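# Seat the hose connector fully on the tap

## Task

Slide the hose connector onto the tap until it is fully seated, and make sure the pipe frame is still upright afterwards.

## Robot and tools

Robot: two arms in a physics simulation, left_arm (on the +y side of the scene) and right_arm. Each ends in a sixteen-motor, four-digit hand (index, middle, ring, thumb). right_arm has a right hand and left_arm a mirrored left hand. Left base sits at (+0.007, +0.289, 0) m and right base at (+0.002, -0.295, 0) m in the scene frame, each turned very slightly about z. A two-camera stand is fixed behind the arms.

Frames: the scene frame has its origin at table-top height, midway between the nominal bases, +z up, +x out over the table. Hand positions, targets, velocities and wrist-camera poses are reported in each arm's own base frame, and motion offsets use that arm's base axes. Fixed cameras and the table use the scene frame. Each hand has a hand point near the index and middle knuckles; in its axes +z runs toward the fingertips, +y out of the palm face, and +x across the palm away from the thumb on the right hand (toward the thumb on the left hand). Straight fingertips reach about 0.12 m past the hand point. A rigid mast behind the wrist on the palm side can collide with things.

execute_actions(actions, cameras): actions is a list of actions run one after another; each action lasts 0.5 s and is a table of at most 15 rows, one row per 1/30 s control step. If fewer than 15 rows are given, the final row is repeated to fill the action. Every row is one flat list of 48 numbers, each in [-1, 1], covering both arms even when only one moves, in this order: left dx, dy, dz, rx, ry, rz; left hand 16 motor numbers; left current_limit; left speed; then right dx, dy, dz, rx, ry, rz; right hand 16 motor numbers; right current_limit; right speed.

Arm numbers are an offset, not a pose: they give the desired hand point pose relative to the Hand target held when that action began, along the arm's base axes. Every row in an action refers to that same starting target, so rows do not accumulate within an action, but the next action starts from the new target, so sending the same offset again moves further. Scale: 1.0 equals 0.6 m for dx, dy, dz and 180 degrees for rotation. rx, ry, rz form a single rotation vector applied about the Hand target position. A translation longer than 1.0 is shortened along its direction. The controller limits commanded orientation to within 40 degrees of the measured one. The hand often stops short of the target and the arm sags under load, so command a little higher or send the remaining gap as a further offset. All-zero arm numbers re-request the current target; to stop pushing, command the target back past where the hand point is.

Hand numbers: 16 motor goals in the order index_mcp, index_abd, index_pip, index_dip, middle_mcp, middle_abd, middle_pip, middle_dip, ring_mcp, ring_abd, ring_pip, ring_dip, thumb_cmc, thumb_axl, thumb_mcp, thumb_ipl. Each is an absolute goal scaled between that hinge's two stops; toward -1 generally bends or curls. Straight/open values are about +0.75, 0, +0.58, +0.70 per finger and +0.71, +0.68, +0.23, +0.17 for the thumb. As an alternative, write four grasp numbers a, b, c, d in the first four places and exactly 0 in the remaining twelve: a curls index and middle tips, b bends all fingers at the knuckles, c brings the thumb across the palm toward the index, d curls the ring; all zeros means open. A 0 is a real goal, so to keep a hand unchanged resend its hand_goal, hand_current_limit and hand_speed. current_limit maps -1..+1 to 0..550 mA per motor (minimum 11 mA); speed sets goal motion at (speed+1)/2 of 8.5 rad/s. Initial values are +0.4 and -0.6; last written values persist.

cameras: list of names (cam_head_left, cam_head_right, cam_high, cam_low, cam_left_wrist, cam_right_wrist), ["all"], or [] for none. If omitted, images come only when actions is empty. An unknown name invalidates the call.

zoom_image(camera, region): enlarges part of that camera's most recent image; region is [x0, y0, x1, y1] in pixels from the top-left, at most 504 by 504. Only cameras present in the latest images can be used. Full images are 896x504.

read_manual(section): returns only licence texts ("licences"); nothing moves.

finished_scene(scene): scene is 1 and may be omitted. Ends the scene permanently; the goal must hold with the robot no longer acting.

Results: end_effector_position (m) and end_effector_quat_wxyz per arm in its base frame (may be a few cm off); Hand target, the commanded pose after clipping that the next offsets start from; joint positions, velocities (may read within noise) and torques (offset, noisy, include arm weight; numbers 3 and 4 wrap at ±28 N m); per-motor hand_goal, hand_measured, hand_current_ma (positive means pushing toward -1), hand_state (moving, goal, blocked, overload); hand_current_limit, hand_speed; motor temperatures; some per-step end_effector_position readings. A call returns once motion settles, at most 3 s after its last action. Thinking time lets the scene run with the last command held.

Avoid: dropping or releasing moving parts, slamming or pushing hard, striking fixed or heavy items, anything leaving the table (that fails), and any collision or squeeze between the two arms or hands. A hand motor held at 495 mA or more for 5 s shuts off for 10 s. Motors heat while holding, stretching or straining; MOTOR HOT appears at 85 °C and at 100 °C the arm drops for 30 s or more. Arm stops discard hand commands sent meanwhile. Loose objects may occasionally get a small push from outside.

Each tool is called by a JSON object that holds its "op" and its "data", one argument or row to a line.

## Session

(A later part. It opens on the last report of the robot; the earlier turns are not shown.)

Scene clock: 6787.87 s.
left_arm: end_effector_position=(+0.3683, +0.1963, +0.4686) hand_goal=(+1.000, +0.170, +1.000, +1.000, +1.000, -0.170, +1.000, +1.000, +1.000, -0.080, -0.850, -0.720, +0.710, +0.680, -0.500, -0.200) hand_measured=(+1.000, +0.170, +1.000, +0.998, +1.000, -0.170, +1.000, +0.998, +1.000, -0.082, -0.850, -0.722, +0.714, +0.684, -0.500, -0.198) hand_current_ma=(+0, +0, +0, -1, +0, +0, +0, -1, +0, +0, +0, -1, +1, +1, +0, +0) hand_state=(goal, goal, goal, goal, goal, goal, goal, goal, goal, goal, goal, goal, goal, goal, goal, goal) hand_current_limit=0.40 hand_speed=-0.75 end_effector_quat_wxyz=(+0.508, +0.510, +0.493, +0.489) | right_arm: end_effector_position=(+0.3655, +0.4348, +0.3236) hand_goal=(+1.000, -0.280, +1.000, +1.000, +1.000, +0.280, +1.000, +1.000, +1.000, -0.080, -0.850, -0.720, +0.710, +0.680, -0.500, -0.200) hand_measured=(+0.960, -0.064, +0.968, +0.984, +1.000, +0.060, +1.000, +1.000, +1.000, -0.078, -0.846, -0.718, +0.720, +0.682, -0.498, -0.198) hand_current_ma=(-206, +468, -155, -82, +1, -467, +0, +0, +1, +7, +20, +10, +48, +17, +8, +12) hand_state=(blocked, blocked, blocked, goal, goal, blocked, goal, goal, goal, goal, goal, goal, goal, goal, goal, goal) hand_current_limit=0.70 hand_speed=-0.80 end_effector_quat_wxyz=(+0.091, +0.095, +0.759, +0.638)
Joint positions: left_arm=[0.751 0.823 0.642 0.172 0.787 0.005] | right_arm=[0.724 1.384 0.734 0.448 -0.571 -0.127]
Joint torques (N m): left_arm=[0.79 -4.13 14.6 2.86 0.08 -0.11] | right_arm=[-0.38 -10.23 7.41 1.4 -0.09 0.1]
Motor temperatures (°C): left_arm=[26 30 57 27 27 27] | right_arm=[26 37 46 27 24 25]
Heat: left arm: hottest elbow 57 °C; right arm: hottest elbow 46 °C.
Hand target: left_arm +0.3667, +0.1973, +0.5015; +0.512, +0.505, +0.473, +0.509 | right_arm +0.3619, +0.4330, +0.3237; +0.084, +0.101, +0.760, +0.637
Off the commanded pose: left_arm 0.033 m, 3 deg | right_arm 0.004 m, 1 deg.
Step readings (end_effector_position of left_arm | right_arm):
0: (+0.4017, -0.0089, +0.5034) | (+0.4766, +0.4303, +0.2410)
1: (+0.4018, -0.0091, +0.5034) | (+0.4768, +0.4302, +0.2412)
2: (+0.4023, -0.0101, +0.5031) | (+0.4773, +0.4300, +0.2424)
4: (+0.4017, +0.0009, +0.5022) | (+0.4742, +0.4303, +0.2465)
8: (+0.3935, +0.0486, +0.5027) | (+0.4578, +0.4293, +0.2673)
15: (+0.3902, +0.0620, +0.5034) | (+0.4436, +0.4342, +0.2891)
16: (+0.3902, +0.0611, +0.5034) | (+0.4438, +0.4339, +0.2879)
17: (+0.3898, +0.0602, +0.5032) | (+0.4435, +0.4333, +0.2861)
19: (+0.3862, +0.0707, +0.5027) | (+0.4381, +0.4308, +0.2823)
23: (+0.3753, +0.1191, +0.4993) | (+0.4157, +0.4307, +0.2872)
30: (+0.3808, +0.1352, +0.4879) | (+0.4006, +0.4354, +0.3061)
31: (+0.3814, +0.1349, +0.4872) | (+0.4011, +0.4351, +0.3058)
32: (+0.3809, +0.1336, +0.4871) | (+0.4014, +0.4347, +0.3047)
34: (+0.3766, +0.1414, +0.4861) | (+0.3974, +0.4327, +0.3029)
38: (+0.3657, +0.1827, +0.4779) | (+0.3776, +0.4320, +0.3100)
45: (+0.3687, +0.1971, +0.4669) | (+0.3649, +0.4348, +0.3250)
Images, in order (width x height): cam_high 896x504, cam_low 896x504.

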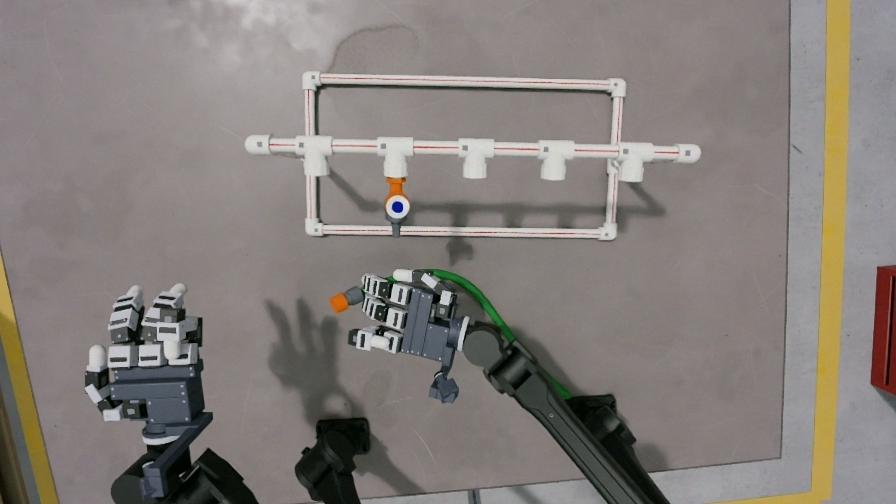

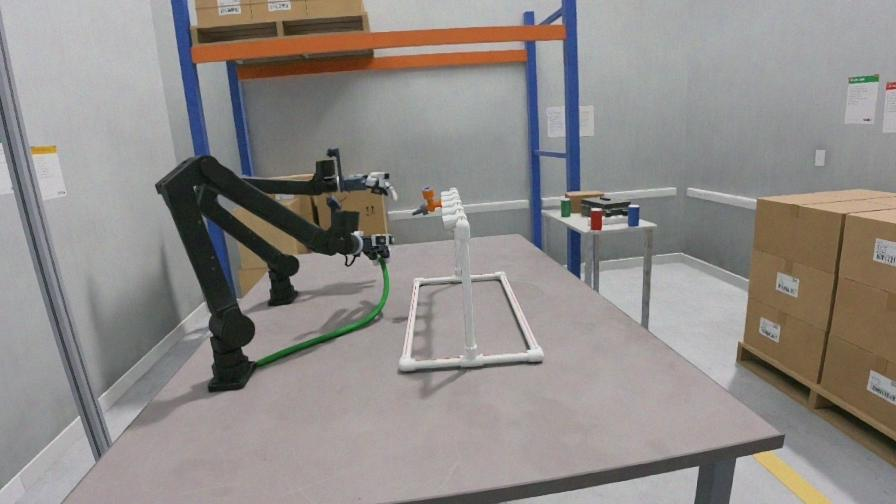

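{"op": "execute_actions", "data": {
  "actions": [
    [[0,0,0,0,0,0, 1.0,0.17,1.0,1.0, 1.0,-0.17,1.0,1.0, 1.0,-0.08,-0.85,-0.72, 0.71,0.68,-0.5,-0.2, 0.4,-0.75, 0.07,0.0,-0.03,0,0,0, 1.0,-0.28,1.0,1.0, 1.0,0.28,1.0,1.0, 1.0,-0.08,-0.85,-0.72, 0.71,0.68,-0.5,-0.2, 0.7,-0.8]],
    [[0,0,0,0,0,0, 1.0,0.17,1.0,1.0, 1.0,-0.17,1.0,1.0, 1.0,-0.08,-0.85,-0.72, 0.71,0.68,-0.5,-0.2, 0.4,-0.75, 0.07,0.0,-0.03,0,0,0, 1.0,-0.28,1.0,1.0, 1.0,0.28,1.0,1.0, 1.0,-0.08,-0.85,-0.72, 0.71,0.68,-0.5,-0.2, 0.7,-0.8]],
    [[0,0,0,0,0,0, 1.0,0.17,1.0,1.0, 1.0,-0.17,1.0,1.0, 1.0,-0.08,-0.85,-0.72, 0.71,0.68,-0.5,-0.2, 0.4,-0.75, 0.06,0,-0.03,0,0,0, 1.0,-0.28,1.0,1.0, 1.0,0.28,1.0,1.0, 1.0,-0.08,-0.85,-0.72, 0.71,0.68,-0.5,-0.2, 0.7,-0.8]],
    [[0,0,0,0,0,0, 1.0,0.17,1.0,1.0, 1.0,-0.17,1.0,1.0, 1.0,-0.08,-0.85,-0.72, 0.71,0.68,-0.5,-0.2, 0.4,-0.75, 0.0,0,-0.03,0,0,0, 1.0,-0.28,1.0,1.0, 1.0,0.28,1.0,1.0, 1.0,-0.08,-0.85,-0.72, 0.71,0.68,-0.5,-0.2, 0.7,-0.8]]
  ],
  "cameras": ["cam_low","cam_high"]
}}

{"op": "zoom_image", "data": {
  "camera": "cam_low",
  "region": [370, 210, 490, 300]
}}

{"op": "zoom_image", "data": {
  "camera": "cam_high",
  "region": [300, 180, 480, 300]
}}

Scene clock: 6882.43 s.
left_arm: end_effector_position=(+0.3682, +0.1964, +0.4686) hand_goal=(+1.000, +0.170, +1.000, +1.000, +1.000, -0.170, +1.000, +1.000, +1.000, -0.080, -0.850, -0.720, +0.710, +0.680, -0.500, -0.200) hand_measured=(+1.000, +0.170, +1.000, +0.998, +1.000, -0.170, +1.000, +0.998, +1.000, -0.082, -0.850, -0.722, +0.714, +0.684, -0.500, -0.198) hand_current_ma=(+0, +0, +0, -1, +0, +0, +0, -1, +0, +0, +0, -1, +1, +1, +0, +0) hand_state=(goal, goal, goal, goal, goal, goal, goal, goal, goal, goal, goal, goal, goal, goal, goal, goal) hand_current_limit=0.40 hand_speed=-0.75 end_effector_quat_wxyz=(+0.508, +0.510, +0.493, +0.489) | right_arm: end_effector_position=(+0.4692, +0.4258, +0.2296) hand_goal=(+1.000, -0.280, +1.000, +1.000, +1.000, +0.280, +1.000, +1.000, +1.000, -0.080, -0.850, -0.720, +0.710, +0.680, -0.500, -0.200) hand_measured=(+1.000, -0.064, +0.998, +0.998, +1.000, +0.060, +1.000, +1.000, +1.000, -0.078, -0.846, -0.718, +0.720, +0.682, -0.498, -0.198) hand_current_ma=(-1, +468, -12, -14, +1, -467, +0, +0, +1, +7, +20, +10, +48, +18, +7, +12) hand_state=(goal, blocked, goal, goal, goal, blocked, goal, goal, goal, goal, goal, goal, goal, goal, goal, goal) hand_current_limit=0.70 hand_speed=-0.80 end_effector_quat_wxyz=(+0.063, +0.119, +0.772, +0.621)
Joint positions: left_arm=[0.751 0.823 0.642 0.172 0.787 0.004] | right_arm=[0.566 1.72 0.871 0.549 -0.728 -0.15]
Joint torques (N m): left_arm=[0.97 -4.37 14.5 2.89 0.07 -0.13] | right_arm=[-0.85 -11.58 10.4 2.7 -0.33 -0.12]
Motor temperatures (°C): left_arm=[26 30 60 27 27 27] | right_arm=[26 36 44 27 24 25]
Heat: left arm: hottest elbow 60 °C; right arm: hottest elbow 44 °C.
Hand target: left_arm +0.3667, +0.1972, +0.5016; +0.512, +0.505, +0.473, +0.509 | right_arm +0.4818, +0.4332, +0.2516; +0.084, +0.101, +0.760, +0.637
Off the commanded pose: left_arm 0.033 m, 3 deg | right_arm 0.026 m, 4 deg.
Step readings (end_effector_position of left_arm | right_arm):
0: (+0.3682, +0.1963, +0.4687) | (+0.3655, +0.4348, +0.3236)
1: (+0.3682, +0.1963, +0.4687) | (+0.3654, +0.4348, +0.3236)
2: (+0.3682, +0.1963, +0.4687) | (+0.3647, +0.4349, +0.3236)
4: (+0.3682, +0.1963, +0.4687) | (+0.3654, +0.4340, +0.3201)
8: (+0.3682, +0.1964, +0.4686) | (+0.3808, +0.4289, +0.2992)
15: (+0.3682, +0.1964, +0.4686) | (+0.3937, +0.4253, +0.2770)
16: (+0.3682, +0.1964, +0.4686) | (+0.3932, +0.4255, +0.2771)
17: (+0.3682, +0.1964, +0.4686) | (+0.3931, +0.4257, +0.2772)
19: (+0.3682, +0.1964, +0.4686) | (+0.3968, +0.4266, +0.2758)
23: (+0.3682, +0.1964, +0.4686) | (+0.4192, +0.4264, +0.2642)
30: (+0.3682, +0.1964, +0.4686) | (+0.4324, +0.4217, +0.2535)
31: (+0.3682, +0.1964, +0.4686) | (+0.4323, +0.4220, +0.2544)
32: (+0.3682, +0.1964, +0.4686) | (+0.4322, +0.4229, +0.2549)
34: (+0.3682, +0.1964, +0.4686) | (+0.4365, +0.4252, +0.2558)
38: (+0.3682, +0.1964, +0.4686) | (+0.4557, +0.4282, +0.2502)
45: (+0.3682, +0.1964, +0.4686) | (+0.4672, +0.4240, +0.2410)
46: (+0.3682, +0.1964, +0.4686) | (+0.4670, +0.4241, +0.2413)
47: (+0.3682, +0.1964, +0.4686) | (+0.4668, +0.4241, +0.2417)
49: (+0.3682, +0.1964, +0.4686) | (+0.4670, +0.4243, +0.2418)
53: (+0.3682, +0.1964, +0.4686) | (+0.4683, +0.4252, +0.2356)
60: (+0.3682, +0.1964, +0.4686) | (+0.4693, +0.4258, +0.2292)
Images, in order (width x height): cam_high 896x504, cam_low 896x504.

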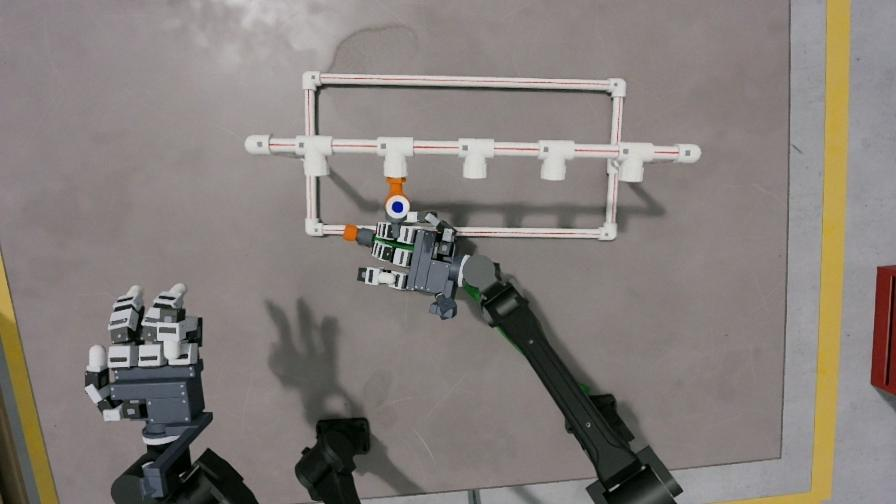

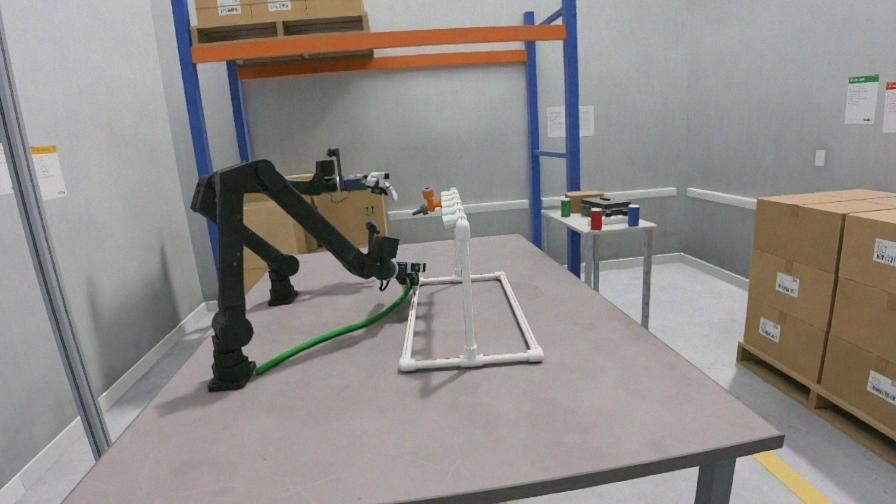

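Scaled by 4.200.

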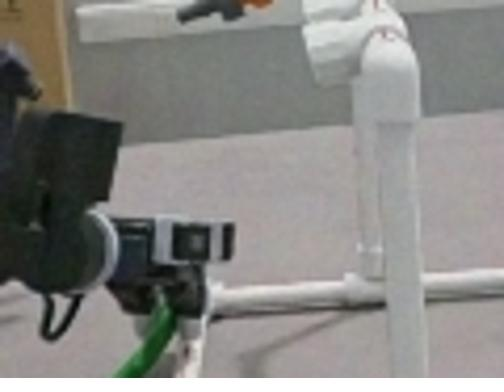

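Scaled by 2.800.

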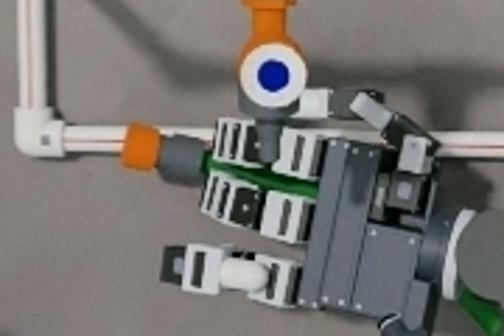

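{"op": "execute_actions", "data": {
  "actions": [
    [[0,0,0,0,0,0, 1.0,0.17,1.0,1.0, 1.0,-0.17,1.0,1.0, 1.0,-0.08,-0.85,-0.72, 0.71,0.68,-0.5,-0.2, 0.4,-0.75, 0.01,0.0,-0.03,0,0,0, 1.0,-0.28,1.0,1.0, 1.0,0.28,1.0,1.0, 1.0,-0.08,-0.85,-0.72, 0.71,0.68,-0.5,-0.2, 0.7,-0.8]],
    [[0,0,0,0,0,0, 1.0,0.17,1.0,1.0, 1.0,-0.17,1.0,1.0, 1.0,-0.08,-0.85,-0.72, 0.71,0.68,-0.5,-0.2, 0.4,-0.75, 0.0,0.0,0,0,0,0, 1.0,0.0,1.0,1.0, 1.0,0.0,1.0,1.0, 1.0,-0.08,-0.85,-0.72, 0.71,0.68,-0.5,-0.2, 0.5,-0.92]],
    [[0,0,0,0,0,0, 1.0,0.17,1.0,1.0, 1.0,-0.17,1.0,1.0, 1.0,-0.08,-0.85,-0.72, 0.71,0.68,-0.5,-0.2, 0.4,-0.75, 0.0,0,0,0,0,0, 1.0,0.17,1.0,1.0, 1.0,-0.17,1.0,1.0, 1.0,-0.08,-0.85,-0.72, 0.71,0.68,-0.5,-0.2, 0.5,-0.9]],
    [[0,0,0,0,0,0, 1.0,0.17,1.0,1.0, 1.0,-0.17,1.0,1.0, 1.0,-0.08,-0.85,-0.72, 0.71,0.68,-0.5,-0.2, 0.4,-0.75, 0.0,0,0.0,0,0,0, 1.0,0.17,1.0,1.0, 1.0,-0.17,1.0,1.0, 1.0,-0.08,-0.85,-0.72, 0.71,0.68,-0.5,-0.2, 0.4,-0.8]]
  ],
  "cameras": ["cam_low","cam_high"]
}}

{"op": "zoom_image", "data": {
  "camera": "cam_high",
  "region": [300, 180, 480, 300]
}}

Scene clock: 6902.03 s.
left_arm: end_effector_position=(+0.3682, +0.1964, +0.4686) hand_goal=(+1.000, +0.170, +1.000, +1.000, +1.000, -0.170, +1.000, +1.000, +1.000, -0.080, -0.850, -0.720, +0.710, +0.680, -0.500, -0.200) hand_measured=(+1.000, +0.170, +1.000, +0.998, +1.000, -0.170, +1.000, +0.998, +1.000, -0.082, -0.850, -0.722, +0.714, +0.684, -0.500, -0.198) hand_current_ma=(+0, +0, +0, -1, +0, +0, +0, -1, +0, +0, +0, -1, +1, +1, +0, +0) hand_state=(goal, goal, goal, goal, goal, goal, goal, goal, goal, goal, goal, goal, goal, goal, goal, goal) hand_current_limit=0.40 hand_speed=-0.75 end_effector_quat_wxyz=(+0.508, +0.510, +0.493, +0.489) | right_arm: end_effector_position=(+0.4719, +0.4288, +0.2203) hand_goal=(+1.000, +0.170, +1.000, +1.000, +1.000, -0.170, +1.000, +1.000, +1.000, -0.080, -0.850, -0.720, +0.710, +0.680, -0.500, -0.200) hand_measured=(+1.000, +0.166, +1.000, +1.000, +1.000, -0.166, +1.000, +1.000, +1.000, -0.078, -0.846, -0.718, +0.720, +0.684, -0.498, -0.198) hand_current_ma=(-1, -13, +1, +1, +1, +18, +0, +0, +1, +7, +20, +10, +48, +20, +7, +12) hand_state=(goal, goal, goal, goal, goal, goal, goal, goal, goal, goal, goal, goal, goal, goal, goal, goal) hand_current_limit=0.40 hand_speed=-0.80 end_effector_quat_wxyz=(+0.066, +0.112, +0.769, +0.626)
Joint positions: left_arm=[0.751 0.823 0.642 0.172 0.787 0.004] | right_arm=[0.566 1.76 0.879 0.597 -0.736 -0.154]
Joint torques (N m): left_arm=[0.79 -4.25 14.64 2.96 0.09 -0.15] | right_arm=[-1.32 -11.22 10.07 2.45 -0.26 -0.11]
Motor temperatures (°C): left_arm=[26 30 60 27 27 27] | right_arm=[26 36 45 27 24 25]
Heat: left arm: hottest elbow 60 °C; right arm: hottest elbow 45 °C.
Hand target: left_arm +0.3667, +0.1972, +0.5016; +0.512, +0.505, +0.473, +0.509 | right_arm +0.4878, +0.4332, +0.2336; +0.084, +0.101, +0.760, +0.637
Off the commanded pose: left_arm 0.033 m, 3 deg | right_arm 0.021 m, 3 deg.
Step readings (end_effector_position of left_arm | right_arm):
0: (+0.3682, +0.1964, +0.4686) | (+0.4692, +0.4258, +0.2296)
1: (+0.3682, +0.1964, +0.4686) | (+0.4692, +0.4258, +0.2296)
2: (+0.3682, +0.1964, +0.4686) | (+0.4691, +0.4259, +0.2298)
4: (+0.3682, +0.1964, +0.4686) | (+0.4691, +0.4264, +0.2292)
8: (+0.3682, +0.1964, +0.4686) | (+0.4703, +0.4281, +0.2233)
15: (+0.3682, +0.1964, +0.4686) | (+0.4716, +0.4286, +0.2226)
16: (+0.3682, +0.1964, +0.4686) | (+0.4716, +0.4286, +0.2226)
17: (+0.3682, +0.1964, +0.4686) | (+0.4716, +0.4286, +0.2226)
19: (+0.3682, +0.1964, +0.4686) | (+0.4716, +0.4286, +0.2224)
23: (+0.3682, +0.1964, +0.4686) | (+0.4716, +0.4286, +0.2225)
30: (+0.3682, +0.1964, +0.4686) | (+0.4716, +0.4286, +0.2221)
31: (+0.3682, +0.1964, +0.4686) | (+0.4717, +0.4287, +0.2219)
32: (+0.3682, +0.1964, +0.4686) | (+0.4717, +0.4287, +0.2217)
34: (+0.3682, +0.1964, +0.4686) | (+0.4718, +0.4287, +0.2212)
38: (+0.3682, +0.1964, +0.4686) | (+0.4718, +0.4288, +0.2205)
45: (+0.3682, +0.1964, +0.4686) | (+0.4719, +0.4288, +0.2203)
46: (+0.3682, +0.1964, +0.4686) | (+0.4719, +0.4288, +0.2203)
47: (+0.3682, +0.1964, +0.4686) | (+0.4719, +0.4288, +0.2203)
49: (+0.3682, +0.1964, +0.4686) | (+0.4719, +0.4288, +0.2203)
53: (+0.3682, +0.1964, +0.4686) | (+0.4719, +0.4288, +0.2203)
60: (+0.3682, +0.1964, +0.4686) | (+0.4719, +0.4288, +0.2203)
Images, in order (width x height): cam_high 896x504, cam_low 896x504.

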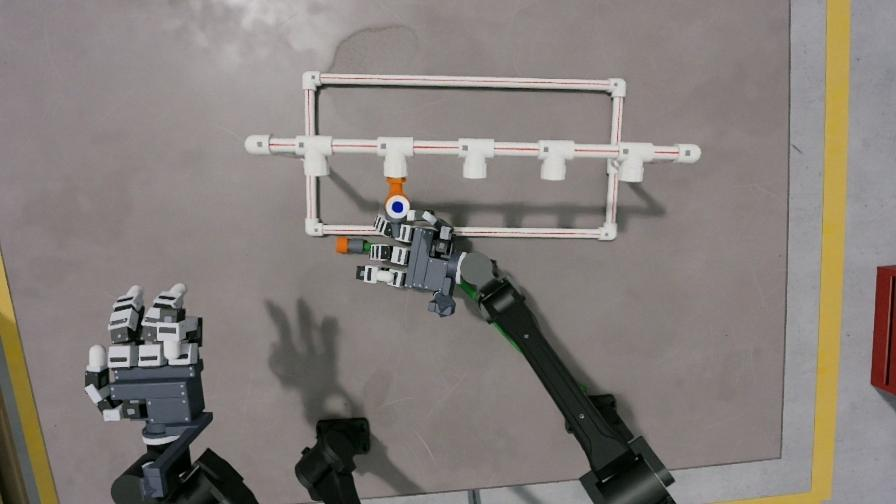

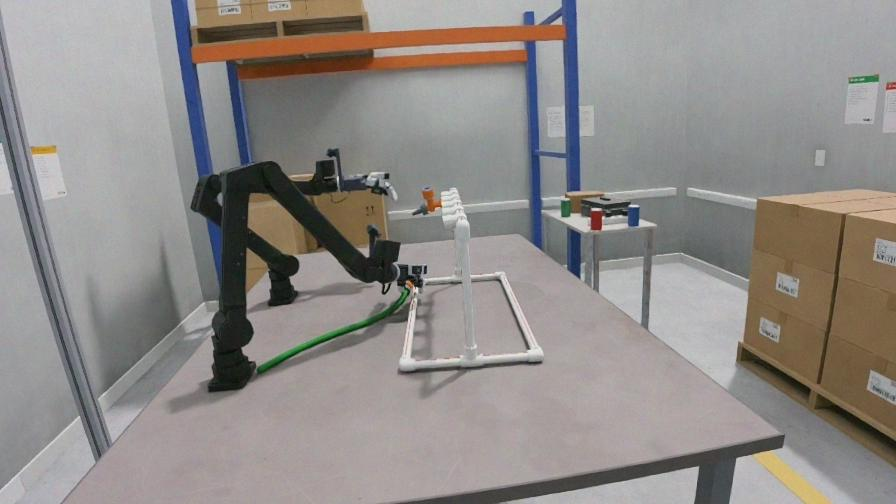

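Scaled by 2.800.

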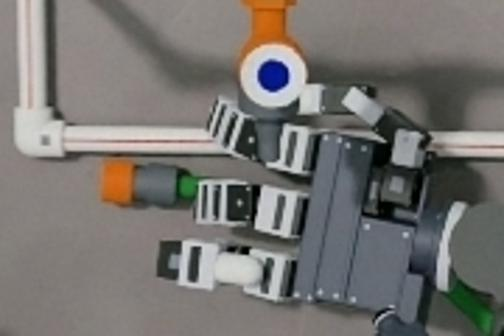

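{"op": "execute_actions", "data": {
  "actions": [
    [[0,0,0,0,0,0, 1.0,0.17,1.0,1.0, 1.0,-0.17,1.0,1.0, 1.0,-0.08,-0.85,-0.72, 0.71,0.68,-0.5,-0.2, 0.4,-0.75, 0.0,0.0,0.07,0,0,0, 1.0,0.2,1.0,1.0, 1.0,-0.2,1.0,1.0, 1.0,-0.08,-0.85,-0.72, 0.71,0.68,-0.5,-0.2, 0.4,-0.8]],
    [[0,0,0,0,0,0, 1.0,0.17,1.0,1.0, 1.0,-0.17,1.0,1.0, 1.0,-0.08,-0.85,-0.72, 0.71,0.68,-0.5,-0.2, 0.4,-0.75, 0.0,0.0,0.05,0,0,0, 1.0,0.2,1.0,1.0, 1.0,-0.2,1.0,1.0, 1.0,-0.08,-0.85,-0.72, 0.71,0.68,-0.5,-0.2, 0.4,-0.8]],
    [[0,0,0,0,0,0, 1.0,0.17,1.0,1.0, 1.0,-0.17,1.0,1.0, 1.0,-0.08,-0.85,-0.72, 0.71,0.68,-0.5,-0.2, 0.4,-0.75, -0.12,-0.06,0.05,0,0,0, 1.0,0.17,1.0,1.0, 1.0,-0.17,1.0,1.0, 1.0,-0.08,-0.85,-0.72, 0.71,0.68,-0.5,-0.2, 0.4,-0.8]]
  ],
  "cameras": ["cam_low","cam_high"]
}}

Scene clock: 6978.73 s.
left_arm: end_effector_position=(+0.3682, +0.1964, +0.4686) hand_goal=(+1.000, +0.170, +1.000, +1.000, +1.000, -0.170, +1.000, +1.000, +1.000, -0.080, -0.850, -0.720, +0.710, +0.680, -0.500, -0.200) hand_measured=(+1.000, +0.170, +1.000, +0.998, +1.000, -0.170, +1.000, +0.998, +1.000, -0.082, -0.850, -0.722, +0.714, +0.684, -0.500, -0.198) hand_current_ma=(+0, +0, +0, -1, +0, +0, +0, -1, +0, +0, +0, -1, +1, +1, +0, +0) hand_state=(goal, goal, goal, goal, goal, goal, goal, goal, goal, goal, goal, goal, goal, goal, goal, goal) hand_current_limit=0.40 hand_speed=-0.75 end_effector_quat_wxyz=(+0.508, +0.510, +0.493, +0.489) | right_arm: end_effector_position=(+0.4196, +0.3937, +0.3388) hand_goal=(+1.000, +0.170, +1.000, +1.000, +1.000, -0.170, +1.000, +1.000, +1.000, -0.080, -0.850, -0.720, +0.710, +0.680, -0.500, -0.200) hand_measured=(+1.000, +0.172, +1.000, +1.000, +1.000, -0.172, +1.000, +1.000, +1.000, -0.078, -0.846, -0.718, +0.720, +0.684, -0.498, -0.198) hand_current_ma=(-1, +11, +1, +1, +1, -7, +0, +0, +1, +7, +20, +10, +48, +20, +7, +12) hand_state=(goal, goal, goal, goal, goal, goal, goal, goal, goal, goal, goal, goal, goal, goal, goal, goal) hand_current_limit=0.40 hand_speed=-0.80 end_effector_quat_wxyz=(+0.089, +0.101, +0.757, +0.640)
Joint positions: left_arm=[0.751 0.823 0.642 0.172 0.787 0.004] | right_arm=[0.566 1.401 0.803 0.375 -0.721 -0.154]
Joint torques (N m): left_arm=[0.85 -3.9 14.56 2.84 0.08 -0.1] | right_arm=[-0.03 -9.76 8.02 1.44 -0.11 -0.04]
Motor temperatures (°C): left_arm=[26 30 61 27 27 27] | right_arm=[26 34 47 27 24 25]
Heat: left arm: hottest elbow 61 °C; right arm: hottest elbow 47 °C.
Hand target: left_arm +0.3667, +0.1972, +0.5016; +0.512, +0.505, +0.473, +0.509 | right_arm +0.4158, +0.3971, +0.3358; +0.084, +0.101, +0.760, +0.637
Off the commanded pose: left_arm 0.033 m, 3 deg | right_arm 0.006 m, 1 deg.
Step readings (end_effector_position of left_arm | right_arm):
0: (+0.3682, +0.1964, +0.4686) | (+0.4719, +0.4288, +0.2203)
1: (+0.3682, +0.1964, +0.4686) | (+0.4719, +0.4288, +0.2203)
2: (+0.3682, +0.1964, +0.4686) | (+0.4720, +0.4289, +0.2202)
4: (+0.3682, +0.1964, +0.4686) | (+0.4731, +0.4295, +0.2191)
8: (+0.3682, +0.1964, +0.4686) | (+0.4732, +0.4296, +0.2250)
15: (+0.3682, +0.1964, +0.4686) | (+0.4742, +0.4303, +0.2452)
16: (+0.3682, +0.1964, +0.4686) | (+0.4745, +0.4305, +0.2459)
17: (+0.3682, +0.1964, +0.4686) | (+0.4750, +0.4308, +0.2461)
19: (+0.3682, +0.1964, +0.4686) | (+0.4751, +0.4308, +0.2462)
23: (+0.3682, +0.1964, +0.4686) | (+0.4735, +0.4298, +0.2557)
30: (+0.3682, +0.1964, +0.4686) | (+0.4750, +0.4308, +0.2740)
31: (+0.3682, +0.1964, +0.4686) | (+0.4751, +0.4309, +0.2743)
32: (+0.3682, +0.1964, +0.4686) | (+0.4747, +0.4302, +0.2756)
34: (+0.3682, +0.1964, +0.4686) | (+0.4680, +0.4246, +0.2804)
38: (+0.3682, +0.1964, +0.4686) | (+0.4387, +0.4060, +0.3094)
45: (+0.3682, +0.1964, +0.4686) | (+0.4210, +0.3949, +0.3501)
Images, in order (width x height): cam_high 896x504, cam_low 896x504.

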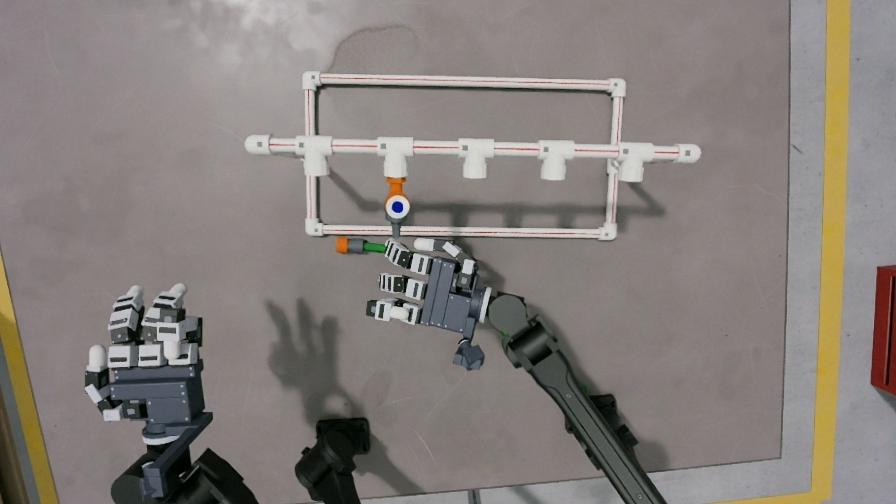

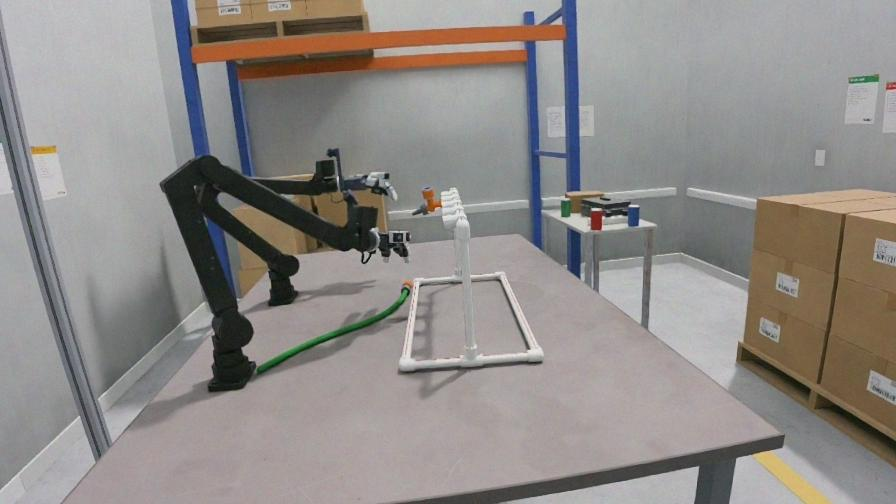

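{"op": "execute_actions", "data": {
  "actions": [
    [[0,0,0,0,0,0, 1.0,0.17,1.0,1.0, 1.0,-0.17,1.0,1.0, 1.0,-0.08,-0.85,-0.72, 0.71,0.68,-0.5,-0.2, 0.4,-0.75, -0.08,-0.1,0.0,0,0,0, 1.0,0.17,1.0,1.0, 1.0,-0.17,1.0,1.0, 1.0,-0.08,-0.85,-0.72, 0.71,0.68,-0.5,-0.2, 0.4,-0.8]],
    [[0,0,0,0,0,0, 1.0,0.17,1.0,1.0, 1.0,-0.17,1.0,1.0, 1.0,-0.08,-0.85,-0.72, 0.71,0.68,-0.5,-0.2, 0.4,-0.75, 0.0,-0.13,-0.03,0,0,-0.14, 1.0,0.17,1.0,1.0, 1.0,-0.17,1.0,1.0, 1.0,-0.08,-0.85,-0.72, 0.71,0.68,-0.5,-0.2, 0.4,-0.8]],
    [[0,0,0,0,0,0, 1.0,0.17,1.0,1.0, 1.0,-0.17,1.0,1.0, 1.0,-0.08,-0.85,-0.72, 0.71,0.68,-0.5,-0.2, 0.4,-0.75, 0.04,-0.13,-0.03,0,0,-0.14, 1.0,0.17,1.0,1.0, 1.0,-0.17,1.0,1.0, 1.0,-0.08,-0.85,-0.72, 0.71,0.68,-0.5,-0.2, 0.4,-0.8]],
    [[0,0,0,0,0,0, 1.0,0.17,1.0,1.0, 1.0,-0.17,1.0,1.0, 1.0,-0.08,-0.85,-0.72, 0.71,0.68,-0.5,-0.2, 0.4,-0.75, 0.04,-0.13,-0.04,0,0,-0.14, 1.0,0.17,1.0,1.0, 1.0,-0.17,1.0,1.0, 1.0,-0.08,-0.85,-0.72, 0.71,0.68,-0.5,-0.2, 0.4,-0.8]]
  ],
  "cameras": ["cam_low","cam_high"]
}}

Scene clock: 6998.17 s.
left_arm: end_effector_position=(+0.3682, +0.1964, +0.4686) hand_goal=(+1.000, +0.170, +1.000, +1.000, +1.000, -0.170, +1.000, +1.000, +1.000, -0.080, -0.850, -0.720, +0.710, +0.680, -0.500, -0.200) hand_measured=(+1.000, +0.170, +1.000, +0.998, +1.000, -0.170, +1.000, +0.998, +1.000, -0.082, -0.850, -0.722, +0.714, +0.684, -0.500, -0.198) hand_current_ma=(+0, +0, +0, -1, +0, +0, +0, -1, +0, +0, +0, -1, +1, +1, +0, +0) hand_state=(goal, goal, goal, goal, goal, goal, goal, goal, goal, goal, goal, goal, goal, goal, goal, goal) hand_current_limit=0.40 hand_speed=-0.75 end_effector_quat_wxyz=(+0.508, +0.510, +0.493, +0.489) | right_arm: end_effector_position=(+0.4119, +0.1063, +0.2712) hand_goal=(+1.000, +0.170, +1.000, +1.000, +1.000, -0.170, +1.000, +1.000, +1.000, -0.080, -0.850, -0.720, +0.710, +0.680, -0.500, -0.200) hand_measured=(+1.000, +0.170, +1.000, +1.000, +1.000, -0.170, +1.000, +1.000, +1.000, -0.078, -0.846, -0.718, +0.720, +0.684, -0.500, -0.198) hand_current_ma=(-1, -3, +1, +1, +1, -4, +0, +0, +1, +7, +18, +10, +47, +20, -4, +9) hand_state=(goal, goal, goal, goal, goal, goal, goal, goal, goal, goal, goal, goal, goal, goal, goal, goal) hand_current_limit=0.40 hand_speed=-0.80 end_effector_quat_wxyz=(+0.454, +0.541, +0.550, +0.445)
Joint positions: left_arm=[0.751 0.823 0.642 0.172 0.787 0.004] | right_arm=[0.518 1.092 0.34 0.531 0.509 0.091]
Joint torques (N m): left_arm=[0.79 -4.19 14.63 3 0.08 -0.14] | right_arm=[-1.32 -3.49 8.24 2.71 0.25 0.06]
Motor temperatures (°C): left_arm=[26 30 61 27 27 27] | right_arm=[26 35 47 27 24 25]
Heat: left arm: hottest elbow 61 °C; right arm: hottest elbow 47 °C.
Hand target: left_arm +0.3667, +0.1972, +0.5016; +0.512, +0.505, +0.473, +0.509 | right_arm +0.4158, +0.1031, +0.2758; +0.457, +0.545, +0.538, +0.452
Off the commanded pose: left_arm 0.033 m, 3 deg | right_arm 0.007 m, 2 deg.
Step readings (end_effector_position of left_arm | right_arm):
0: (+0.3682, +0.1964, +0.4686) | (+0.4196, +0.3937, +0.3388)
1: (+0.3682, +0.1964, +0.4686) | (+0.4194, +0.3936, +0.3382)
2: (+0.3682, +0.1964, +0.4686) | (+0.4171, +0.3929, +0.3366)
4: (+0.3682, +0.1964, +0.4686) | (+0.4055, +0.3838, +0.3305)
8: (+0.3682, +0.1964, +0.4686) | (+0.3773, +0.3598, +0.3214)
15: (+0.3682, +0.1964, +0.4686) | (+0.3686, +0.3435, +0.3362)
16: (+0.3682, +0.1964, +0.4686) | (+0.3700, +0.3418, +0.3358)
17: (+0.3682, +0.1964, +0.4686) | (+0.3758, +0.3363, +0.3333)
19: (+0.3682, +0.1964, +0.4686) | (+0.3823, +0.3151, +0.3230)
23: (+0.3682, +0.1964, +0.4686) | (+0.3746, +0.2731, +0.3045)
30: (+0.3682, +0.1964, +0.4686) | (+0.3730, +0.2579, +0.3082)
31: (+0.3682, +0.1964, +0.4686) | (+0.3741, +0.2565, +0.3085)
32: (+0.3682, +0.1964, +0.4686) | (+0.3786, +0.2496, +0.3078)
34: (+0.3682, +0.1964, +0.4686) | (+0.3874, +0.2257, +0.3051)
38: (+0.3682, +0.1964, +0.4686) | (+0.3909, +0.1905, +0.2951)
45: (+0.3682, +0.1964, +0.4686) | (+0.3934, +0.1783, +0.2946)
46: (+0.3682, +0.1964, +0.4686) | (+0.3939, +0.1764, +0.2951)
47: (+0.3682, +0.1964, +0.4686) | (+0.3955, +0.1683, +0.2956)
49: (+0.3682, +0.1964, +0.4686) | (+0.3993, +0.1422, +0.2975)
53: (+0.3682, +0.1964, +0.4686) | (+0.4051, +0.1134, +0.2883)
60: (+0.3682, +0.1964, +0.4686) | (+0.4122, +0.1079, +0.2689)
Images, in order (width x height): cam_high 896x504, cam_low 896x504.

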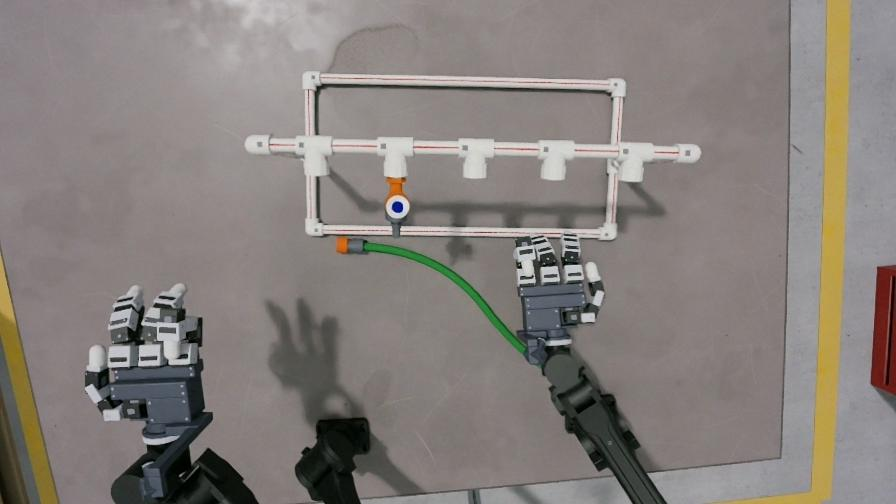

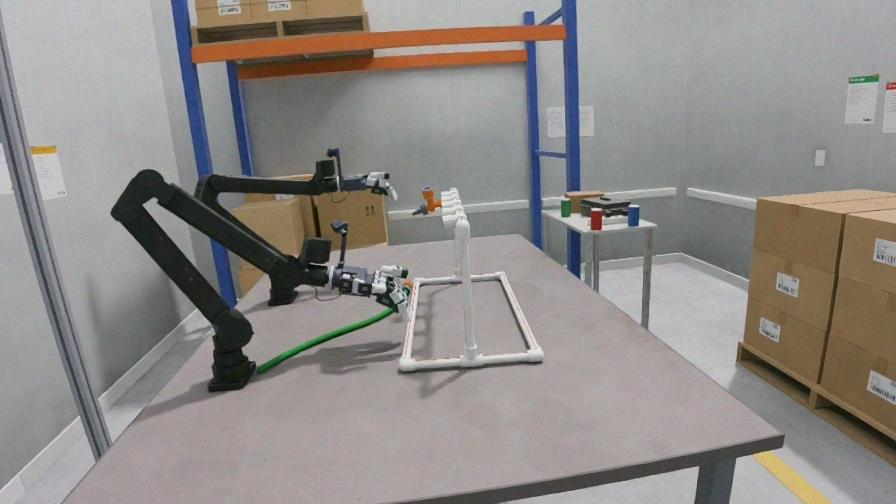

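{"op": "execute_actions", "data": {
  "actions": [
    [[0,0,0,0,0,0, 1.0,0.17,1.0,1.0, 1.0,-0.17,1.0,1.0, 1.0,-0.08,-0.85,-0.72, 0.71,0.68,-0.5,-0.2, 0.4,-0.75, 0.05,-0.075,-0.03,0,-0.06,0, 1.0,0.0,1.0,1.0, 1.0,0.0,1.0,1.0, 1.0,-0.08,-0.85,-0.72, 0.71,0.68,-0.5,-0.2, 0.4,-0.8]],
    [[0,0,0,0,0,0, 1.0,0.17,1.0,1.0, 1.0,-0.17,1.0,1.0, 1.0,-0.08,-0.85,-0.72, 0.71,0.68,-0.5,-0.2, 0.4,-0.75, 0.11,0,-0.02,0,0,0, 1.0,0.0,1.0,1.0, 1.0,0.0,1.0,1.0, 1.0,-0.08,-0.85,-0.72, 0.71,0.68,-0.5,-0.2, 0.4,-0.8]],
    [[0,0,0,0,0,0, 1.0,0.17,1.0,1.0, 1.0,-0.17,1.0,1.0, 1.0,-0.08,-0.85,-0.72, 0.71,0.68,-0.5,-0.2, 0.4,-0.75, 0.11,0,0,0,0,0, 1.0,0.0,1.0,1.0, 1.0,0.0,1.0,1.0, 1.0,-0.08,-0.85,-0.72, 0.71,0.68,-0.5,-0.2, 0.4,-0.8]]
  ],
  "cameras": ["cam_low","cam_high"]
}}

Scene clock: 7038.90 s.
left_arm: end_effector_position=(+0.3682, +0.1964, +0.4686) hand_goal=(+1.000, +0.170, +1.000, +1.000, +1.000, -0.170, +1.000, +1.000, +1.000, -0.080, -0.850, -0.720, +0.710, +0.680, -0.500, -0.200) hand_measured=(+1.000, +0.170, +1.000, +0.998, +1.000, -0.170, +1.000, +0.998, +1.000, -0.082, -0.850, -0.722, +0.714, +0.684, -0.500, -0.198) hand_current_ma=(+0, +0, +0, -1, +0, +0, +0, -1, +0, +0, +0, -1, +1, +1, +0, +0) hand_state=(goal, goal, goal, goal, goal, goal, goal, goal, goal, goal, goal, goal, goal, goal, goal, goal) hand_current_limit=0.40 hand_speed=-0.75 end_effector_quat_wxyz=(+0.508, +0.510, +0.493, +0.489) | right_arm: end_effector_position=(+0.5631, +0.0583, +0.2418) hand_goal=(+1.000, +0.000, +1.000, +1.000, +1.000, +0.000, +1.000, +1.000, +1.000, -0.080, -0.850, -0.720, +0.710, +0.680, -0.500, -0.200) hand_measured=(+1.000, +0.002, +1.000, +1.000, +1.000, -0.002, +1.000, +1.000, +1.000, -0.078, -0.846, -0.718, +0.720, +0.684, -0.500, -0.198) hand_current_ma=(-1, +11, +1, +1, +1, -9, +0, +0, +1, +7, +15, +10, +47, +21, -4, +9) hand_state=(goal, goal, goal, goal, goal, goal, goal, goal, goal, goal, goal, goal, goal, goal, goal, goal) hand_current_limit=0.40 hand_speed=-0.80 end_effector_quat_wxyz=(+0.500, +0.503, +0.496, +0.501)
Joint positions: left_arm=[0.751 0.823 0.642 0.172 0.787 0.004] | right_arm=[0.21 1.723 0.637 1.088 0.216 0.009]
Joint torques (N m): left_arm=[0.62 -4.13 14.54 2.84 0.08 -0.14] | right_arm=[-1.26 -9.47 8.44 1.59 -0.07 -0.12]
Motor temperatures (°C): left_arm=[26 30 61 27 27 27] | right_arm=[26 33 44 27 24 25]
Heat: left arm: hottest elbow 61 °C; right arm: hottest elbow 44 °C.
Hand target: left_arm +0.3667, +0.1972, +0.5016; +0.512, +0.505, +0.473, +0.509 | right_arm +0.5777, +0.0580, +0.2456; +0.505, +0.500, +0.493, +0.501
Off the commanded pose: left_arm 0.033 m, 3 deg | right_arm 0.015 m, 1 deg.
Step readings (end_effector_position of left_arm | right_arm):
0: (+0.3682, +0.1964, +0.4686) | (+0.4119, +0.1063, +0.2712)
1: (+0.3682, +0.1964, +0.4686) | (+0.4120, +0.1064, +0.2716)
2: (+0.3682, +0.1964, +0.4686) | (+0.4132, +0.1051, +0.2727)
4: (+0.3682, +0.1964, +0.4686) | (+0.4199, +0.0982, +0.2761)
8: (+0.3682, +0.1964, +0.4686) | (+0.4359, +0.0662, +0.2683)
15: (+0.3682, +0.1964, +0.4686) | (+0.4446, +0.0595, +0.2520)
16: (+0.3682, +0.1964, +0.4686) | (+0.4446, +0.0604, +0.2518)
17: (+0.3682, +0.1964, +0.4686) | (+0.4456, +0.0607, +0.2510)
19: (+0.3682, +0.1964, +0.4686) | (+0.4548, +0.0618, +0.2446)
23: (+0.3682, +0.1964, +0.4686) | (+0.4857, +0.0583, +0.2276)
30: (+0.3682, +0.1964, +0.4686) | (+0.5001, +0.0574, +0.2304)
31: (+0.3682, +0.1964, +0.4686) | (+0.5007, +0.0579, +0.2315)
32: (+0.3682, +0.1964, +0.4686) | (+0.5027, +0.0585, +0.2325)
34: (+0.3682, +0.1964, +0.4686) | (+0.5143, +0.0597, +0.2356)
38: (+0.3682, +0.1964, +0.4686) | (+0.5474, +0.0597, +0.2432)
45: (+0.3682, +0.1964, +0.4686) | (+0.5623, +0.0581, +0.2452)
Images, in order (width x height): cam_high 896x504, cam_low 896x504.

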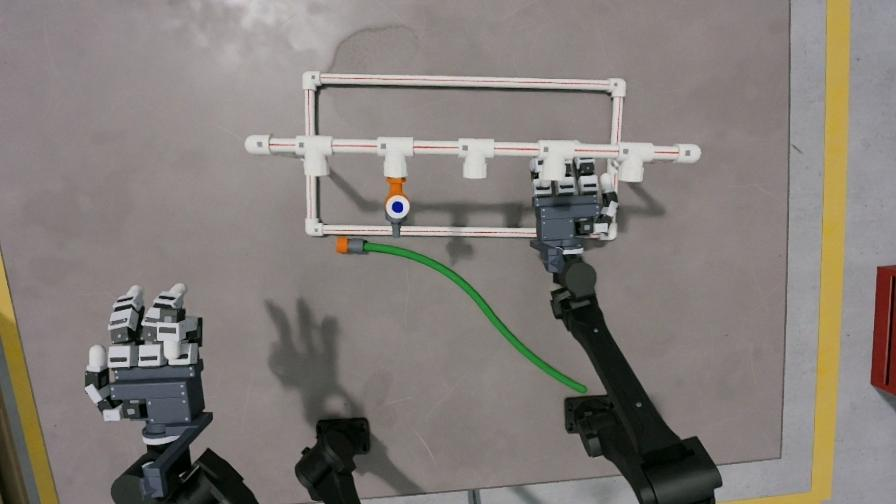

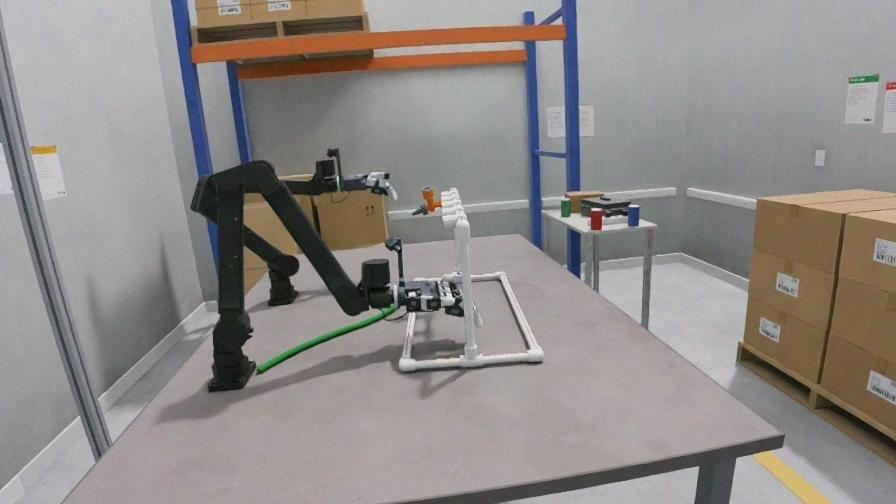

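{"op": "execute_actions", "data": {
  "actions": [
    [[0,0,0,0,0,0, 1.0,0.17,1.0,1.0, 1.0,-0.17,1.0,1.0, 1.0,-0.08,-0.85,-0.72, 0.71,0.68,-0.5,-0.2, 0.4,-0.75, 0.09,0,-0.02,0,0,0, 1.0,0.0,1.0,1.0, 1.0,0.0,1.0,1.0, 1.0,-0.08,-0.85,-0.72, 0.71,0.68,-0.5,-0.2, 0.4,-0.8]],
    [[0,0,0,0,0,0, 1.0,0.17,1.0,1.0, 1.0,-0.17,1.0,1.0, 1.0,-0.08,-0.85,-0.72, 0.71,0.68,-0.5,-0.2, 0.4,-0.75, 0.01,0,-0.05,0,0,0, 1.0,0.0,1.0,1.0, 1.0,0.0,1.0,1.0, 1.0,-0.08,-0.85,-0.72, 0.71,0.68,-0.5,-0.2, 0.4,-0.8]]
  ],
  "cameras": ["cam_low"]
}}

{"op": "zoom_image", "data": {
  "camera": "cam_low",
  "region": [380, 230, 560, 380]
}}

Scene clock: 7056.17 s.
left_arm: end_effector_position=(+0.3682, +0.1964, +0.4686) hand_goal=(+1.000, +0.170, +1.000, +1.000, +1.000, -0.170, +1.000, +1.000, +1.000, -0.080, -0.850, -0.720, +0.710, +0.680, -0.500, -0.200) hand_measured=(+1.000, +0.170, +1.000, +0.998, +1.000, -0.170, +1.000, +0.998, +1.000, -0.082, -0.850, -0.722, +0.714, +0.684, -0.500, -0.198) hand_current_ma=(+0, +0, +0, -1, +0, +0, +0, -1, +0, +0, +0, -1, +1, +1, +0, +0) hand_state=(goal, goal, goal, goal, goal, goal, goal, goal, goal, goal, goal, goal, goal, goal, goal, goal) hand_current_limit=0.40 hand_speed=-0.75 end_effector_quat_wxyz=(+0.508, +0.510, +0.493, +0.489) | right_arm: end_effector_position=(+0.6269, +0.0618, +0.1910) hand_goal=(+1.000, +0.000, +1.000, +1.000, +1.000, +0.000, +1.000, +1.000, +1.000, -0.080, -0.850, -0.720, +0.710, +0.680, -0.500, -0.200) hand_measured=(+1.000, +0.002, +1.000, +1.000, +1.000, -0.002, +1.000, +1.000, +1.000, -0.078, -0.848, -0.718, +0.720, +0.684, -0.500, -0.198) hand_current_ma=(+0, +4, +0, +1, +0, -12, +0, +0, +1, +7, +14, +10, +47, +24, -4, +9) hand_state=(goal, goal, goal, goal, goal, goal, goal, goal, goal, goal, goal, goal, goal, goal, goal, goal) hand_current_limit=0.40 hand_speed=-0.80 end_effector_quat_wxyz=(+0.492, +0.509, +0.507, +0.491)
Joint positions: left_arm=[0.751 0.823 0.642 0.172 0.787 0.004] | right_arm=[0.188 1.937 0.809 1.093 0.19 0.008]
Joint torques (N m): left_arm=[0.85 -4.31 14.57 2.95 0.08 -0.13] | right_arm=[-1.49 -12.34 8.02 2.86 -0.02 -0.11]
Motor temperatures (°C): left_arm=[26 30 61 27 27 27] | right_arm=[26 33 44 27 24 25]
Heat: left arm: hottest elbow 61 °C; right arm: hottest elbow 44 °C.
Hand target: left_arm +0.3667, +0.1972, +0.5016; +0.512, +0.505, +0.473, +0.509 | right_arm +0.6378, +0.0581, +0.2037; +0.505, +0.500, +0.493, +0.501
Off the commanded pose: left_arm 0.033 m, 3 deg | right_arm 0.017 m, 3 deg.
Step readings (end_effector_position of left_arm | right_arm):
0: (+0.3682, +0.1964, +0.4686) | (+0.5631, +0.0583, +0.2418)
1: (+0.3682, +0.1964, +0.4686) | (+0.5634, +0.0584, +0.2420)
2: (+0.3682, +0.1964, +0.4686) | (+0.5653, +0.0590, +0.2419)
4: (+0.3682, +0.1964, +0.4686) | (+0.5757, +0.0590, +0.2401)
8: (+0.3682, +0.1964, +0.4686) | (+0.6049, +0.0615, +0.2332)
15: (+0.3682, +0.1964, +0.4686) | (+0.6155, +0.0604, +0.2272)
16: (+0.3682, +0.1964, +0.4686) | (+0.6158, +0.0603, +0.2276)
17: (+0.3682, +0.1964, +0.4686) | (+0.6166, +0.0600, +0.2270)
19: (+0.3682, +0.1964, +0.4686) | (+0.6192, +0.0603, +0.2239)
23: (+0.3682, +0.1964, +0.4686) | (+0.6253, +0.0614, +0.2041)
30: (+0.3682, +0.1964, +0.4686) | (+0.6268, +0.0617, +0.1909)
Images, in order (width x height): cam_low 896x504.

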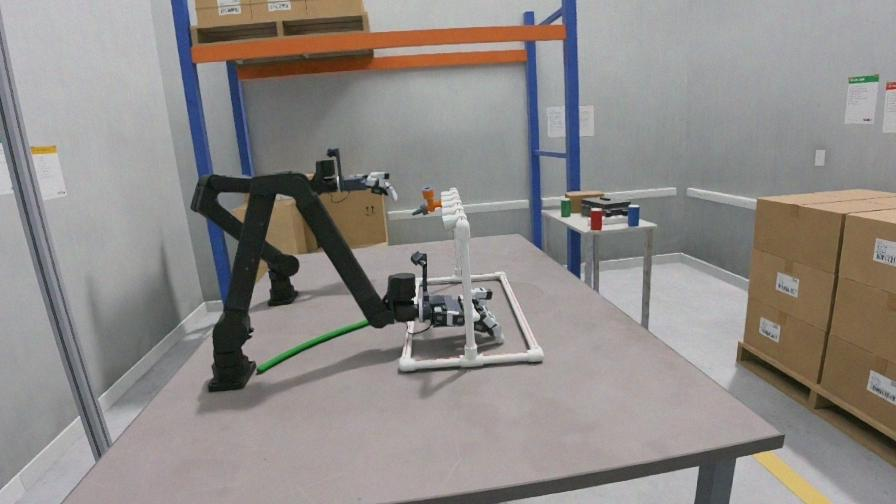

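Scaled by 2.800.

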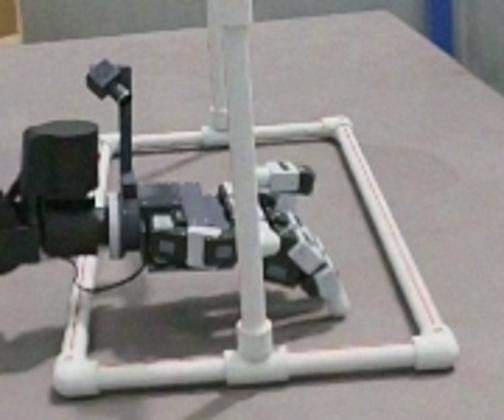

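{"op": "execute_actions", "data": {
  "actions": [
    [[0,0,0,0,0,0, 1.0,0.17,1.0,1.0, 1.0,-0.17,1.0,1.0, 1.0,-0.08,-0.85,-0.72, 0.71,0.68,-0.5,-0.2, 0.4,-0.75, 0.07,0,0,0,0,0, 1.0,0.0,1.0,1.0, 1.0,0.0,1.0,1.0, 1.0,-0.08,-0.85,-0.72, 0.71,0.68,-0.5,-0.2, 0.4,-0.8]],
    [[0,0,0,0,0,0, 1.0,0.17,1.0,1.0, 1.0,-0.17,1.0,1.0, 1.0,-0.08,-0.85,-0.72, 0.71,0.68,-0.5,-0.2, 0.4,-0.75, 0.06,0.01,0,0,0,0.028, 1.0,0.0,1.0,1.0, 1.0,0.0,1.0,1.0, 1.0,-0.08,-0.85,-0.72, 0.71,0.68,-0.5,-0.2, 0.4,-0.8]]
  ],
  "cameras": ["cam_high"]
}}

Scene clock: 7079.87 s.
left_arm: end_effector_position=(+0.3682, +0.1964, +0.4686) hand_goal=(+1.000, +0.170, +1.000, +1.000, +1.000, -0.170, +1.000, +1.000, +1.000, -0.080, -0.850, -0.720, +0.710, +0.680, -0.500, -0.200) hand_measured=(+1.000, +0.170, +1.000, +0.998, +1.000, -0.170, +1.000, +0.998, +1.000, -0.082, -0.850, -0.722, +0.714, +0.684, -0.500, -0.198) hand_current_ma=(+0, +0, +0, -1, +0, +0, +0, -1, +0, +0, +0, -1, +1, +1, +0, +0) hand_state=(goal, goal, goal, goal, goal, goal, goal, goal, goal, goal, goal, goal, goal, goal, goal, goal) hand_current_limit=0.40 hand_speed=-0.75 end_effector_quat_wxyz=(+0.508, +0.510, +0.493, +0.489) | right_arm: end_effector_position=(+0.6977, +0.0698, +0.2027) hand_goal=(+1.000, +0.000, +1.000, +1.000, +1.000, +0.000, +1.000, +1.000, +1.000, -0.080, -0.850, -0.720, +0.710, +0.680, -0.500, -0.200) hand_measured=(+1.000, -0.006, +1.000, +1.000, +1.000, -0.002, +1.000, +1.000, +1.000, -0.078, -0.848, -0.718, +0.720, +0.684, -0.500, -0.198) hand_current_ma=(+1, -24, +1, +1, +0, -8, +0, +0, +1, +7, +14, +10, +45, +25, -4, +9) hand_state=(goal, goal, goal, goal, goal, goal, goal, goal, goal, goal, goal, goal, goal, goal, goal, goal) hand_current_limit=0.40 hand_speed=-0.80 end_effector_quat_wxyz=(+0.476, +0.479, +0.520, +0.523)
Joint positions: left_arm=[0.751 0.823 0.642 0.172 0.787 0.004] | right_arm=[0.149 2.027 1.022 1.006 0.062 0.006]
Joint torques (N m): left_arm=[0.38 -4.31 14.65 2.96 0.07 -0.13] | right_arm=[-1.61 -13.39 9.95 1.62 -0.07 -0.08]
Motor temperatures (°C): left_arm=[26 30 62 27 27 26] | right_arm=[26 34 45 27 24 25]
Heat: left arm: hottest elbow 62 °C; right arm: hottest elbow 45 °C.
Hand target: left_arm +0.3667, +0.1972, +0.5016; +0.512, +0.505, +0.473, +0.509 | right_arm +0.7157, +0.0641, +0.2038; +0.483, +0.478, +0.515, +0.523
Off the commanded pose: left_arm 0.033 m, 3 deg | right_arm 0.019 m, 1 deg.
Step readings (end_effector_position of left_arm | right_arm):
0: (+0.3682, +0.1964, +0.4686) | (+0.6269, +0.0618, +0.1910)
1: (+0.3682, +0.1964, +0.4686) | (+0.6270, +0.0618, +0.1912)
2: (+0.3682, +0.1964, +0.4686) | (+0.6283, +0.0617, +0.1922)
4: (+0.3682, +0.1964, +0.4686) | (+0.6352, +0.0624, +0.1950)
8: (+0.3682, +0.1964, +0.4686) | (+0.6564, +0.0620, +0.2046)
15: (+0.3682, +0.1964, +0.4686) | (+0.6647, +0.0607, +0.2087)
16: (+0.3682, +0.1964, +0.4686) | (+0.6651, +0.0609, +0.2078)
17: (+0.3682, +0.1964, +0.4686) | (+0.6670, +0.0630, +0.2063)
19: (+0.3682, +0.1964, +0.4686) | (+0.6747, +0.0662, +0.2038)
23: (+0.3682, +0.1964, +0.4686) | (+0.6903, +0.0698, +0.2024)
30: (+0.3682, +0.1964, +0.4686) | (+0.6973, +0.0697, +0.2026)
Images, in order (width x height): cam_high 896x504.

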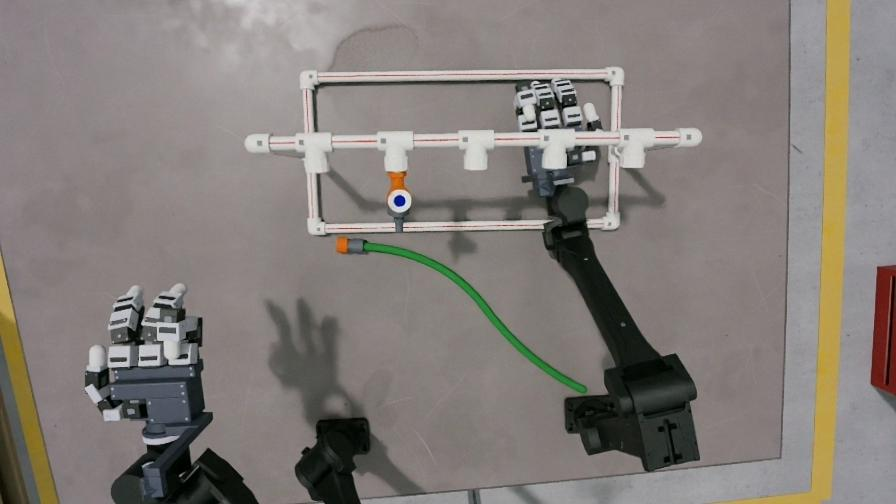

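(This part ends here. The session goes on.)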